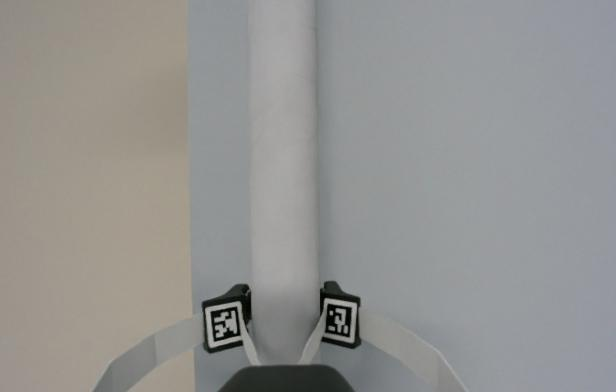

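Emit:
move --blocking false --r1 '{"base":{"translate_m":-0.124,"strafe_m":-0.1},"joints":{"wrist_yaw_rad":0.5},"speeds":{"wrist_yaw_rad":0.06},"pace":"slow","contact_limits":{"translate_m":0.7}}' --cameras '[]'

Emit:
wait --seconds 4 --cameras '[]'

Emit:
move --blocking false --r1 '{"base":{"translate_m":-0.103,"strafe_m":-0.13},"joints":{"wrist_yaw_rad":0.6},"speeds":{"wrist_yaw_rad":0.06},"pace":"slow","contact_limits":{"translate_m":0.7}}' --cameras '[]'

Emit:
wait --seconds 4 --cameras '["r1_head_camera","r1_wrist_camera"]'

Scene clock: 479.60 s.
move: r1 moving
r1.base_odometry: x=-2.606 y=-0.055 heading=+0.799
r1.turned_by_wheels: +0.002
r1.turned_by_imu: +0.001
r1.base_tilt: forward=-1.6 right=+1.2
r1.lidar_m: 0.49 1.04 1.62 2.14 2.34 3.53 2.41 2.09 2.63 2.57 1.28 0.69
r1.base_status: translate_m moving; strafe_m moving
r1.joint_positions: lift_m=+0.820 arm_m=+0.100 wrist_yaw_rad=+0.437 wrist_pitch_rad=+0.002 wrist_roll_rad=+0.000 gripper_m=-0.024
r1.joint_status: wrist_yaw_rad moving
r1.measured_speeds: translate_m=-0.040 strafe_m=-0.033 rotate_rad=+0.003 lift_m=+0.000 arm_m=+0.000 wrist_yaw_rad=+0.059 wrist_pitch_rad=+0.000 wrist_roll_rad=+0.000
r1.motor_effort: lift_m=+24(24) arm_m=-6(6) wheel_0=+17(17) wheel_1=-7(7) wheel_2=+20(20)
r1.servo_current: wrist_yaw_rad=72(85) wrist_pitch_rad=39(46) wrist_roll_rad=52(59) gripper_m=65(72)
r1.contact_limits: translate_m 0.7
r1.hand_pose: x=+0.5694 y=+0.0428 z=+0.9972 quat_wxyz=(+0.976, +0.000, +0.001, +0.217) (m; r1's base frame)
r1.wrist_depth_mm: - - 251 168 238 231 226 / - - 252 169 238 233 227 / - - 252 168 240 233 229 / - - 253 168 241 236 230 / - - 253 169 241 235 229 / - - 182 169 240 236 229 / - 141 255 168 157 233 230
r2: as last shown
r2.turned_by_imu: +0.004
r2.base_tilt: forward=-0.7 right=+0.0
r2.lidar_m: 3.39 0.29 0.28 0.25 0.25 1.51 1.36 1.35 1.66 2.95 2.10 2.16
r2.motor_effort: lift_m=+21(21) arm_m=-3(4) wheel_0=+3(3) wheel_1=-4(5) wheel_2=-5(5)
r2.servo_current: wrist_yaw_rad=39(59) wrist_pitch_rad=39(46) wrist_roll_rad=39(52) gripper_m=85(85)
r2.contact_limits: rotate_rad 0.5
r2.wrist_depth_mm: - 322 317 - 125 - - / - 366 368 - 143 - - / - 452 439 - 166 - - / - - 539 101 186 - - / - - - 119 213 1576 521 / - - 186 145 176 1618 477 / - - - - - 387 404
pictures: none
No camera images: "cameras" was empty.

Scene clock: 481.90 s.
earlier move: r1 done
r1.base_odometry: x=-2.619 y=-0.200 heading=+0.799
r1.turned_by_wheels: +0.000
r1.turned_by_imu: +0.006
r1.base_tilt: forward=-1.6 right=+1.2
r1.lidar_m: 0.49 0.57 1.81 2.24 2.47 3.72 2.25 1.94 2.50 2.46 1.40 0.73
r1.base_status: done
r1.joint_positions: lift_m=+0.820 arm_m=+0.100 wrist_yaw_rad=+0.515 wrist_pitch_rad=+0.002 wrist_roll_rad=+0.000 gripper_m=-0.024
r1.joint_status: all done
r1.measured_speeds: all 0
r1.motor_effort: lift_m=+24(24) arm_m=-6(6) wheel_0=+19(21) wheel_1=+0(7) wheel_2=+16(22)
r1.servo_current: wrist_yaw_rad=91(104) wrist_pitch_rad=39(46) wrist_roll_rad=52(65) gripper_m=78(78)
r1.contact_limits: translate_m 0.7
r1.hand_pose: x=+0.5651 y=+0.0659 z=+0.9972 quat_wxyz=(+0.967, +0.000, +0.001, +0.255) (m; r1's base frame)
r1.wrist_depth_mm: - - 248 172 240 237 233 / 1983 - 249 172 241 236 233 / - - 250 171 243 237 235 / 1921 - 250 171 242 238 235 / 1921 - 251 171 242 237 235 / 1983 - 182 171 242 239 236 / - 145 251 167 151 239 236
r2.base_odometry: x=-1.713 y=+0.663 heading=-1.530
r2.turned_by_wheels: +0.000
r2.turned_by_imu: +0.000
r2.base_tilt: forward=-0.6 right=+0.1
r2.lidar_m: 3.38 0.29 0.27 0.25 0.26 1.52 1.33 1.38 1.69 2.94 1.93 2.02
r2.base_status: not commanded
r2.joint_positions: lift_m=+0.684 arm_m=+0.030 wrist_yaw_rad=+2.302 wrist_pitch_rad=+0.002 wrist_roll_rad=+1.570 gripper_m=-0.024
r2.joint_status: not commanded
r2.measured_speeds: all 0
r2.motor_effort: lift_m=+21(21) arm_m=-3(4) wheel_0=+3(3) wheel_1=-5(5) wheel_2=-5(5)
r2.servo_current: wrist_yaw_rad=52(59) wrist_pitch_rad=39(46) wrist_roll_rad=59(65) gripper_m=85(85)
r2.contact_limits: rotate_rad 0.5
r2.hand_pose: x=+0.0734 y=+0.2730 z=+0.8613 quat_wxyz=(+0.289, +0.287, +0.646, +0.646) (m; r2's base frame)
r2.wrist_depth_mm: - 322 317 - 125 - - / - 364 368 - 143 - - / - 452 439 - 166 - - / - - 539 101 186 - - / - - - 119 213 1661 521 / - - 186 144 176 1618 480 / - - - - - 389 402
wait: 2.30 of 4 s (r1 has come to rest)
pictures: none
No camera images: "cameras" was empty.

Scene clock: 482.40 s.
move: r1 moving
r1.base_odometry: x=-2.618 y=-0.213 heading=+0.802
r1.turned_by_wheels: +0.003
r1.turned_by_imu: +0.008
r1.base_tilt: forward=-1.6 right=+1.3
r1.lidar_m: 0.49 0.55 1.83 2.27 2.50 3.78 2.26 1.96 2.50 2.46 1.39 0.76
r1.base_status: translate_m moving; strafe_m moving
r1.joint_positions: lift_m=+0.820 arm_m=+0.100 wrist_yaw_rad=+0.538 wrist_pitch_rad=+0.002 wrist_roll_rad=+0.000 gripper_m=-0.024
r1.joint_status: wrist_yaw_rad moving
r1.measured_speeds: translate_m=-0.031 strafe_m=-0.039 rotate_rad=+0.001 lift_m=+0.000 arm_m=+0.000 wrist_yaw_rad=+0.065 wrist_pitch_rad=+0.000 wrist_roll_rad=+0.000
r1.motor_effort: lift_m=+24(24) arm_m=-6(6) wheel_0=+20(21) wheel_1=-2(7) wheel_2=+20(21)
r1.servo_current: wrist_yaw_rad=104(104) wrist_pitch_rad=46(46) wrist_roll_rad=52(59) gripper_m=59(72)
r1.contact_limits: translate_m 0.7
r1.hand_pose: x=+0.5635 y=+0.0727 z=+0.9972 quat_wxyz=(+0.964, +0.000, +0.001, +0.266) (m; r1's base frame)
r1.wrist_depth_mm: - - 249 169 240 236 231 / - - 250 169 242 236 231 / - - 251 170 240 236 231 / - - 252 169 241 236 233 / - - 253 169 242 237 234 / - - 183 170 241 239 234 / - 143 254 167 171 237 235
r2: as last shown
r2.base_tilt: forward=-0.7 right=+0.1
r2.lidar_m: 3.40 0.32 0.27 0.26 0.25 1.51 1.36 1.35 1.65 2.94 1.92 2.03
r2.motor_effort: lift_m=+21(21) arm_m=-3(4) wheel_0=+2(3) wheel_1=-5(5) wheel_2=-5(5)
r2.servo_current: wrist_yaw_rad=46(59) wrist_pitch_rad=46(46) wrist_roll_rad=52(52) gripper_m=78(85)
r2.contact_limits: rotate_rad 0.5
r2.wrist_depth_mm: - 322 319 - 125 - - / - 366 370 - 143 - - / - 452 442 - 167 - - / - - 539 101 186 - - / - - - 119 213 1661 517 / - - 186 144 176 1661 480 / - - - - - 387 402
pictures: none
No camera images: "cameras" was empty.

Scene clock: 486.13 s.
earlier move: r1 done
r1.base_odometry: x=-2.598 y=-0.364 heading=+0.802
r1.turned_by_wheels: +0.000
r1.turned_by_imu: +0.092
r1.base_tilt: forward=-1.5 right=+1.2
r1.lidar_m: 0.49 0.53 2.15 2.41 2.71 4.59 1.83 1.82 2.34 2.33 1.35 0.77
r1.base_status: done
r1.joint_positions: lift_m=+0.820 arm_m=+0.100 wrist_yaw_rad=+0.617 wrist_pitch_rad=+0.002 wrist_roll_rad=+0.000 gripper_m=-0.024
r1.joint_status: all done
r1.measured_speeds: all 0
r1.motor_effort: lift_m=+24(24) arm_m=-5(6) wheel_0=+15(28) wheel_1=+3(7) wheel_2=+12(22)
r1.servo_current: wrist_yaw_rad=98(117) wrist_pitch_rad=39(52) wrist_roll_rad=39(78) gripper_m=65(72)
r1.contact_limits: translate_m 0.7
r1.hand_pose: x=+0.5568 y=+0.0957 z=+0.9972 quat_wxyz=(+0.953, +0.000, +0.001, +0.304) (m; r1's base frame)
r1.wrist_depth_mm: - - 254 171 235 228 220 / - - 253 170 236 227 221 / - - 255 171 236 228 222 / - - 256 170 236 229 223 / - - 256 170 237 230 223 / - - 182 170 236 229 224 / - 152 256 166 161 227 224
r2.base_odometry: x=-1.713 y=+0.663 heading=-1.530
r2.turned_by_wheels: +0.000
r2.turned_by_imu: +0.001
r2.base_tilt: forward=-0.7 right=+0.0
r2.lidar_m: 3.39 0.32 0.27 0.25 0.25 1.49 1.33 1.37 1.67 2.95 1.84 3.61
r2.base_status: not commanded
r2.joint_positions: lift_m=+0.684 arm_m=+0.030 wrist_yaw_rad=+2.302 wrist_pitch_rad=+0.002 wrist_roll_rad=+1.570 gripper_m=-0.024
r2.joint_status: not commanded
r2.measured_speeds: all 0
r2.motor_effort: lift_m=+21(21) arm_m=-4(4) wheel_0=+3(3) wheel_1=-5(5) wheel_2=-5(5)
r2.servo_current: wrist_yaw_rad=46(59) wrist_pitch_rad=39(46) wrist_roll_rad=39(59) gripper_m=85(91)
r2.contact_limits: rotate_rad 0.5
r2.hand_pose: x=+0.0734 y=+0.2730 z=+0.8613 quat_wxyz=(+0.289, +0.287, +0.646, +0.646) (m; r2's base frame)
r2.wrist_depth_mm: - 322 317 - 125 - - / - 364 368 - 143 - - / - 455 442 - 166 - - / - - 535 101 186 - - / - - - 119 213 1661 521 / - - 186 144 176 1661 480 / - - - - - 389 402
wait: 3.73 of 4 s (r1 has come to rest)
pictures: r1_head_camera, r1_wrist_camera
Images, in order (width x height): r1_head_camera 420x560, r1_wrist_camera 616x392.

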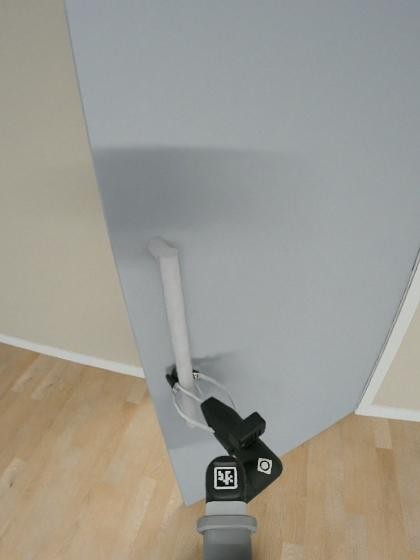

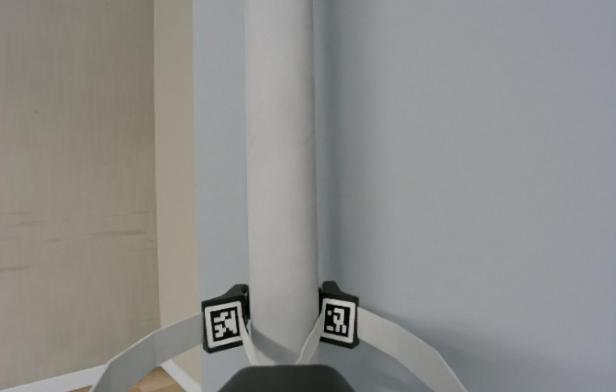

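Emit:
move --blocking false --r1 '{"base":{"translate_m":-0.18,"strafe_m":-0.165},"pace":"slow","contact_limits":{"translate_m":0.7}}' --cameras '[]'

Emit:
wait --seconds 5 --cameras '["r1_head_camera","r1_wrist_camera"]'

Scene clock: 498.37 s.
move: r1 moving
r1.base_odometry: x=-2.598 y=-0.377 heading=+0.805
r1.turned_by_wheels: +0.003
r1.turned_by_imu: +0.006
r1.base_tilt: forward=-1.5 right=+1.2
r1.lidar_m: 0.48 0.55 2.18 2.41 2.79 4.64 1.81 1.84 2.31 2.33 1.37 0.75
r1.base_status: translate_m moving; strafe_m moving
r1.joint_positions: lift_m=+0.820 arm_m=+0.100 wrist_yaw_rad=+0.617 wrist_pitch_rad=+0.002 wrist_roll_rad=+0.000 gripper_m=-0.024
r1.joint_status: not commanded
r1.measured_speeds: translate_m=-0.036 strafe_m=-0.036 rotate_rad=+0.003 lift_m=+0.000 arm_m=+0.000 wrist_yaw_rad=+0.000 wrist_pitch_rad=+0.000 wrist_roll_rad=+0.000
r1.motor_effort: lift_m=+24(24) arm_m=-5(6) wheel_0=+18(19) wheel_1=-6(6) wheel_2=+20(20)
r1.servo_current: wrist_yaw_rad=104(111) wrist_pitch_rad=33(46) wrist_roll_rad=46(59) gripper_m=65(72)
r1.contact_limits: translate_m 0.7
r1.hand_pose: x=+0.5568 y=+0.0957 z=+0.9972 quat_wxyz=(+0.953, +0.000, +0.001, +0.304) (m; r1's base frame)
r1.wrist_depth_mm: - - 253 170 235 227 221 / - - 254 170 236 227 222 / - - 254 171 236 229 223 / - - 255 170 236 229 223 / - - 254 170 238 229 224 / - - 182 170 236 230 224 / - 158 256 166 161 227 224
r2: as last shown
r2.turned_by_imu: +0.002
r2.lidar_m: 3.40 0.33 0.27 0.26 0.25 1.49 1.35 1.37 1.66 2.95 1.83 3.62
r2.motor_effort: lift_m=+21(21) arm_m=-3(4) wheel_0=+2(3) wheel_1=-5(5) wheel_2=-5(5)
r2.servo_current: wrist_yaw_rad=52(59) wrist_pitch_rad=39(46) wrist_roll_rad=52(52) gripper_m=78(85)
r2.contact_limits: rotate_rad 0.5
r2.wrist_depth_mm: - 322 317 - 125 - - / - 368 368 - 143 - - / - 452 442 - 166 - - / - - 544 101 186 - - / - - - 119 213 1618 521 / - - 186 144 176 1661 477 / - - - - - 392 399
pictures: none
No camera images: "cameras" was empty.

Scene clock: 501.53 s.
earlier move: r1 done
r1.base_odometry: x=-2.604 y=-0.608 heading=+0.805
r1.turned_by_wheels: +0.000
r1.turned_by_imu: +0.091
r1.base_tilt: forward=-1.6 right=+1.2
r1.lidar_m: 0.47 0.54 2.59 2.62 3.13 4.55 1.67 2.40 2.13 2.15 1.39 0.81
r1.base_status: done
r1.joint_positions: lift_m=+0.820 arm_m=+0.100 wrist_yaw_rad=+0.617 wrist_pitch_rad=+0.002 wrist_roll_rad=+0.000 gripper_m=-0.024
r1.joint_status: not commanded
r1.measured_speeds: all 0
r1.on_its_own: wrist_yaw_rad is at rest, and its servo_current (111 mA) is outside its rest range (0 to 104 mA)
r1.motor_effort: lift_m=+24(24) arm_m=-5(6) wheel_0=+21(27) wheel_1=+1(7) wheel_2=+17(25)
r1.servo_current: wrist_yaw_rad=111(130) wrist_pitch_rad=46(52) wrist_roll_rad=52(72) gripper_m=65(72)
r1.contact_limits: translate_m 0.7
r1.hand_pose: x=+0.5568 y=+0.0957 z=+0.9972 quat_wxyz=(+0.953, +0.000, +0.001, +0.304) (m; r1's base frame)
r1.wrist_depth_mm: - - 247 242 239 236 233 / - - 247 241 239 236 235 / - - 248 242 240 237 236 / - - 248 176 241 237 235 / - - 251 175 241 237 235 / - - 182 174 243 238 236 / - 155 251 165 148 238 236
r2.base_odometry: x=-1.713 y=+0.663 heading=-1.530
r2.turned_by_wheels: +0.000
r2.turned_by_imu: +0.000
r2.base_tilt: forward=-0.7 right=+0.0
r2.lidar_m: 3.40 0.32 0.26 0.26 0.25 1.48 1.35 1.36 1.66 2.94 1.67 3.59
r2.base_status: not commanded
r2.joint_positions: lift_m=+0.684 arm_m=+0.030 wrist_yaw_rad=+2.302 wrist_pitch_rad=+0.002 wrist_roll_rad=+1.570 gripper_m=-0.024
r2.joint_status: not commanded
r2.measured_speeds: all 0
r2.motor_effort: lift_m=+21(21) arm_m=-3(4) wheel_0=+3(3) wheel_1=-5(5) wheel_2=-5(5)
r2.servo_current: wrist_yaw_rad=46(59) wrist_pitch_rad=46(52) wrist_roll_rad=39(59) gripper_m=85(85)
r2.contact_limits: rotate_rad 0.5
r2.hand_pose: x=+0.0734 y=+0.2730 z=+0.8613 quat_wxyz=(+0.289, +0.287, +0.646, +0.646) (m; r2's base frame)
r2.wrist_depth_mm: - 322 317 - 125 - - / - 366 368 - 143 - - / - 455 439 - 166 - - / - - 544 101 186 - - / - - - 119 211 1661 521 / - - 186 145 176 1661 480 / - - - - - 389 402
wait: 3.17 of 5 s (r1 has come to rest)
pictures: r1_head_camera, r1_wrist_camera
Images, in order (width x height): r1_head_camera 420x560, r1_wrist_camera 616x392.

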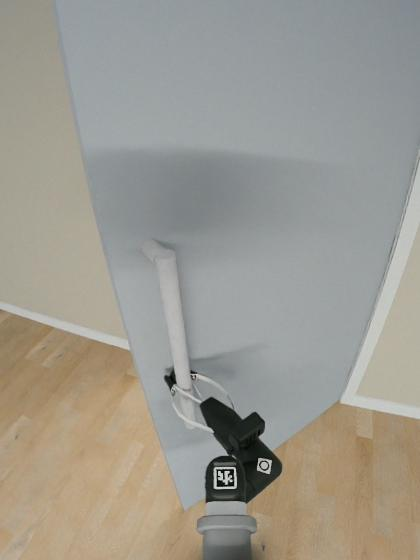

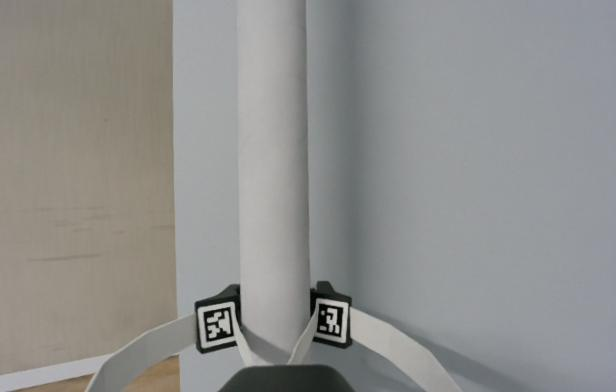

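Emit:
move --blocking false --r1 '{"base":{"translate_m":-0.2,"strafe_m":-0.21},"joints":{"wrist_yaw_rad":0.72},"speeds":{"wrist_yaw_rad":0.05},"pace":"slow","contact_limits":{"translate_m":0.7}}' --cameras '[]'

Emit:
wait --seconds 5 --cameras '["r1_head_camera","r1_wrist_camera"]'

Scene clock: 507.77 s.
move: r1 moving
r1.base_odometry: x=-2.603 y=-0.621 heading=+0.808
r1.turned_by_wheels: +0.003
r1.turned_by_imu: +0.015
r1.base_tilt: forward=-1.6 right=+1.2
r1.lidar_m: 0.48 0.52 2.61 2.61 3.19 4.55 1.65 2.38 2.12 2.15 1.34 0.78
r1.base_status: translate_m moving; strafe_m moving
r1.joint_positions: lift_m=+0.820 arm_m=+0.100 wrist_yaw_rad=+0.634 wrist_pitch_rad=+0.002 wrist_roll_rad=+0.000 gripper_m=-0.024
r1.joint_status: wrist_yaw_rad moving
r1.measured_speeds: translate_m=-0.028 strafe_m=-0.041 rotate_rad=+0.005 lift_m=+0.000 arm_m=+0.000 wrist_yaw_rad=+0.048 wrist_pitch_rad=+0.000 wrist_roll_rad=+0.000
r1.motor_effort: lift_m=+24(24) arm_m=-5(5) wheel_0=+20(23) wheel_1=-4(4) wheel_2=+19(19)
r1.servo_current: wrist_yaw_rad=59(111) wrist_pitch_rad=46(46) wrist_roll_rad=33(59) gripper_m=65(72)
r1.contact_limits: translate_m 0.7
r1.hand_pose: x=+0.5551 y=+0.1004 z=+0.9972 quat_wxyz=(+0.950, +0.000, +0.001, +0.312) (m; r1's base frame)
r1.wrist_depth_mm: - - 249 171 241 236 231 / - - 250 171 240 236 232 / - - 249 170 241 236 233 / - - 250 171 241 236 233 / - - 252 170 242 237 235 / - - 185 171 241 237 234 / - 153 252 166 153 237 235
r2: as last shown
r2.turned_by_imu: +0.001
r2.base_tilt: forward=-0.7 right=+0.1
r2.lidar_m: 3.38 0.28 0.28 0.25 0.25 1.52 1.36 1.36 1.67 2.94 1.66 3.61
r2.motor_effort: lift_m=+21(21) arm_m=-4(4) wheel_0=+3(3) wheel_1=-4(5) wheel_2=-5(5)
r2.servo_current: wrist_yaw_rad=46(59) wrist_pitch_rad=39(46) wrist_roll_rad=46(52) gripper_m=85(85)
r2.contact_limits: rotate_rad 0.5
r2.wrist_depth_mm: - 320 319 - 125 - - / - 364 368 - 143 - - / - 455 439 - 166 - - / - - 544 101 186 - - / - - - 119 212 1661 521 / - - 186 144 176 1618 480 / - - - - - 392 404
pictures: none
No camera images: "cameras" was empty.

Scene clock: 511.43 s.
earlier move: r1 done
r1.base_odometry: x=-2.590 y=-0.897 heading=+0.806
r1.turned_by_wheels: -0.002
r1.turned_by_imu: +0.002
r1.base_tilt: forward=-1.6 right=+1.3
r1.lidar_m: 0.49 0.52 2.85 2.85 3.46 2.07 1.47 2.08 1.87 1.89 1.49 1.10
r1.base_status: done
r1.joint_positions: lift_m=+0.820 arm_m=+0.100 wrist_yaw_rad=+0.724 wrist_pitch_rad=+0.002 wrist_roll_rad=+0.000 gripper_m=-0.024
r1.joint_status: all done
r1.measured_speeds: all 0
r1.motor_effort: lift_m=+24(24) arm_m=-5(5) wheel_0=+4(23) wheel_1=-4(6) wheel_2=+9(21)
r1.servo_current: wrist_yaw_rad=52(111) wrist_pitch_rad=39(52) wrist_roll_rad=52(72) gripper_m=72(72)
r1.contact_limits: translate_m 0.7
r1.hand_pose: x=+0.5450 y=+0.1255 z=+0.9972 quat_wxyz=(+0.935, +0.000, +0.001, +0.354) (m; r1's base frame)
r1.wrist_depth_mm: - - 239 166 254 260 270 / - - 237 167 254 262 271 / - - 238 167 255 262 272 / - - 239 167 255 264 271 / - - 239 167 255 264 272 / - - 208 168 254 265 273 / - - 240 165 253 268 272
r2.base_odometry: x=-1.713 y=+0.663 heading=-1.530
r2.turned_by_wheels: +0.000
r2.turned_by_imu: +0.001
r2.base_tilt: forward=-0.6 right=+0.0
r2.lidar_m: 3.39 0.33 0.28 0.26 0.25 1.47 1.34 1.38 1.67 2.94 1.46 3.59
r2.base_status: not commanded
r2.joint_positions: lift_m=+0.684 arm_m=+0.030 wrist_yaw_rad=+2.302 wrist_pitch_rad=+0.002 wrist_roll_rad=+1.570 gripper_m=-0.024
r2.joint_status: not commanded
r2.measured_speeds: all 0
r2.motor_effort: lift_m=+21(21) arm_m=-4(4) wheel_0=+3(3) wheel_1=-5(5) wheel_2=-5(5)
r2.servo_current: wrist_yaw_rad=59(59) wrist_pitch_rad=39(52) wrist_roll_rad=59(65) gripper_m=85(91)
r2.contact_limits: rotate_rad 0.5
r2.hand_pose: x=+0.0734 y=+0.2730 z=+0.8613 quat_wxyz=(+0.289, +0.287, +0.646, +0.646) (m; r2's base frame)
r2.wrist_depth_mm: - 322 319 - 125 - - / - 366 368 - 143 - - / - 452 436 - 167 - - / - - 535 101 186 - - / - - - 119 212 1618 521 / - - 187 144 176 1618 477 / - - - - - 392 404
wait: 3.67 of 5 s (r1 has come to rest)
pictures: r1_head_camera, r1_wrist_camera
Images, in order (width x height): r1_head_camera 420x560, r1_wrist_camera 616x392.

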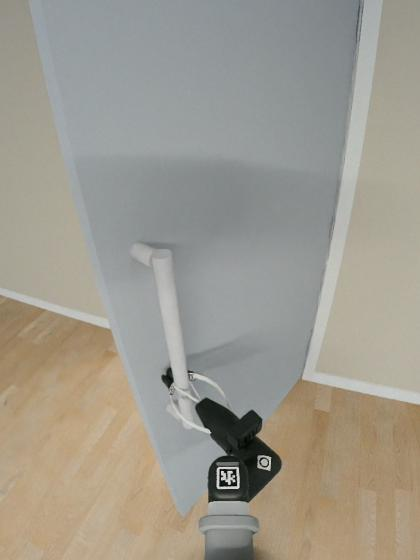

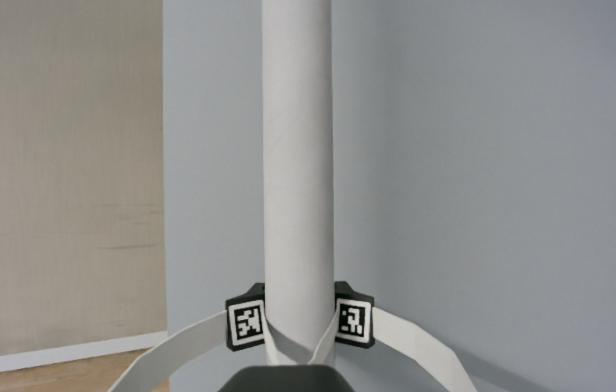

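Emit:
move --blocking false --r1 '{"base":{"translate_m":-0.083,"strafe_m":-0.245},"joints":{"wrist_yaw_rad":0.87},"speeds":{"wrist_yaw_rad":0.06},"pace":"slow","contact_limits":{"translate_m":0.7}}' --cameras '[]'

Emit:
wait --seconds 5 --cameras '["r1_head_camera","r1_wrist_camera","r1_head_left_camera"]'

Scene clock: 517.73 s.
move: r1 moving
r1.base_odometry: x=-2.584 y=-0.909 heading=+0.807
r1.turned_by_wheels: +0.001
r1.turned_by_imu: +0.000
r1.base_tilt: forward=-1.5 right=+1.2
r1.lidar_m: 0.48 0.49 2.86 2.87 3.50 2.06 1.46 2.07 1.87 1.88 1.49 1.14
r1.base_status: translate_m moving; strafe_m moving
r1.joint_positions: lift_m=+0.820 arm_m=+0.100 wrist_yaw_rad=+0.744 wrist_pitch_rad=+0.002 wrist_roll_rad=+0.000 gripper_m=-0.024
r1.joint_status: wrist_yaw_rad moving
r1.measured_speeds: translate_m=-0.015 strafe_m=-0.048 rotate_rad=+0.001 lift_m=+0.000 arm_m=+0.000 wrist_yaw_rad=+0.061 wrist_pitch_rad=+0.000 wrist_roll_rad=+0.000
r1.motor_effort: lift_m=+24(24) arm_m=-5(5) wheel_0=+8(9) wheel_1=-12(12) wheel_2=+12(12)
r1.servo_current: wrist_yaw_rad=52(85) wrist_pitch_rad=39(46) wrist_roll_rad=39(52) gripper_m=65(72)
r1.contact_limits: translate_m 0.7
r1.hand_pose: x=+0.5424 y=+0.1310 z=+0.9972 quat_wxyz=(+0.932, +0.000, +0.001, +0.364) (m; r1's base frame)
r1.wrist_depth_mm: - - 239 165 252 260 267 / - - 238 167 253 260 268 / - - 240 167 253 260 270 / - - 240 167 254 262 267 / - - 240 167 255 264 270 / - - 237 167 254 266 271 / - - 240 166 254 266 272
r2: as last shown
r2.base_tilt: forward=-0.7 right=+0.0
r2.lidar_m: 3.40 0.30 0.26 0.25 0.25 1.51 1.35 1.37 1.70 2.95 1.46 3.60
r2.motor_effort: lift_m=+21(21) arm_m=-3(4) wheel_0=+3(3) wheel_1=-5(5) wheel_2=-5(5)
r2.servo_current: wrist_yaw_rad=39(52) wrist_pitch_rad=39(39) wrist_roll_rad=46(65) gripper_m=78(85)
r2.contact_limits: rotate_rad 0.5
r2.wrist_depth_mm: - 325 317 - 125 - - / - 366 368 - 143 - - / - 455 436 - 166 - - / - - 539 101 186 - - / - - - 119 212 1618 521 / - - 186 145 177 1661 480 / - - - - - 389 399
pictures: none
No camera images: "cameras" was empty.

Scene clock: 521.07 s.
earlier move: r1 done
r1.base_odometry: x=-2.471 y=-1.126 heading=+0.808
r1.turned_by_wheels: +0.001
r1.turned_by_imu: +0.002
r1.base_tilt: forward=-1.6 right=+1.3
r1.lidar_m: 0.63 0.48 3.10 3.12 3.78 1.49 1.39 1.81 1.60 1.62 1.50 1.32
r1.base_status: done
r1.joint_positions: lift_m=+0.820 arm_m=+0.100 wrist_yaw_rad=+0.878 wrist_pitch_rad=+0.002 wrist_roll_rad=+0.000 gripper_m=-0.024
r1.joint_status: all done
r1.measured_speeds: all 0
r1.motor_effort: lift_m=+24(24) arm_m=-4(5) wheel_0=+14(17) wheel_1=+1(12) wheel_2=+7(14)
r1.servo_current: wrist_yaw_rad=46(85) wrist_pitch_rad=46(52) wrist_roll_rad=46(65) gripper_m=72(72)
r1.contact_limits: translate_m 0.7
r1.hand_pose: x=+0.5223 y=+0.1662 z=+0.9972 quat_wxyz=(+0.905, +0.000, +0.001, +0.425) (m; r1's base frame)
r1.wrist_depth_mm: - - 235 249 260 272 287 / - - 235 167 260 273 289 / - - 236 175 260 274 289 / - - 236 173 260 274 287 / - - 237 171 262 274 290 / - - 183 170 262 276 289 / - 156 236 166 158 277 287
r2.base_odometry: x=-1.713 y=+0.663 heading=-1.530
r2.turned_by_wheels: +0.000
r2.turned_by_imu: +0.000
r2.base_tilt: forward=-0.7 right=+0.1
r2.lidar_m: 3.39 0.31 0.27 0.25 0.25 1.53 1.34 1.36 1.66 1.44 1.42 3.64
r2.base_status: not commanded
r2.joint_positions: lift_m=+0.684 arm_m=+0.030 wrist_yaw_rad=+2.302 wrist_pitch_rad=+0.002 wrist_roll_rad=+1.570 gripper_m=-0.024
r2.joint_status: not commanded
r2.measured_speeds: all 0
r2.motor_effort: lift_m=+21(21) arm_m=-4(4) wheel_0=+3(3) wheel_1=-5(5) wheel_2=-5(6)
r2.servo_current: wrist_yaw_rad=46(59) wrist_pitch_rad=46(52) wrist_roll_rad=59(65) gripper_m=78(91)
r2.contact_limits: rotate_rad 0.5
r2.hand_pose: x=+0.0734 y=+0.2730 z=+0.8613 quat_wxyz=(+0.289, +0.287, +0.646, +0.646) (m; r2's base frame)
r2.wrist_depth_mm: - 322 319 - 126 - - / - 364 370 - 143 - - / - 452 439 - 167 - - / - - 535 101 186 - - / - - - 119 211 1618 521 / - - 186 144 176 1618 480 / - - - - - 387 404
wait: 3.33 of 5 s (r1 has come to rest)
pictures: r1_head_camera, r1_head_left_camera, r1_wrist_camera
Images, in order (width x height): r1_head_camera 420x560, r1_head_left_camera 420x672, r1_wrist_camera 616x392.

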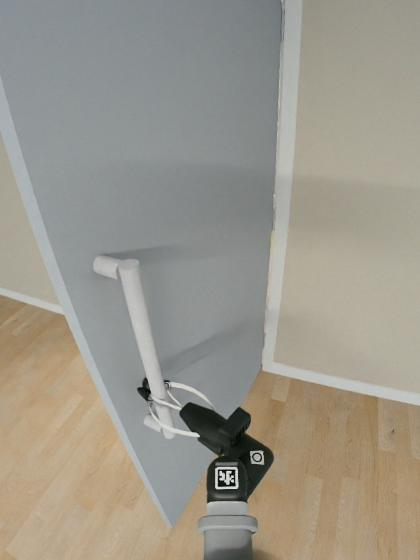

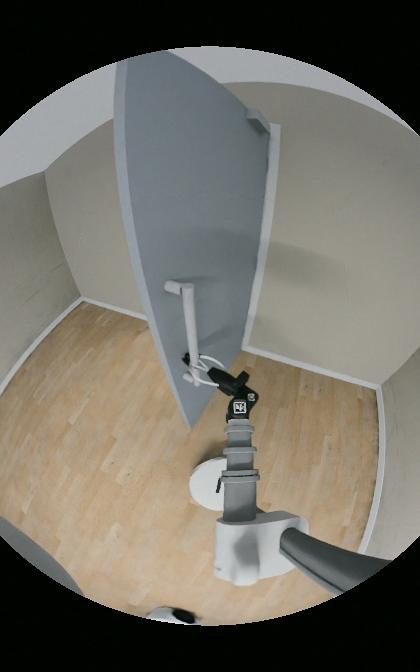

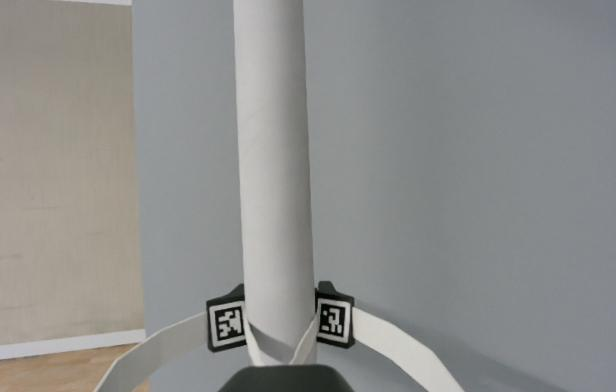

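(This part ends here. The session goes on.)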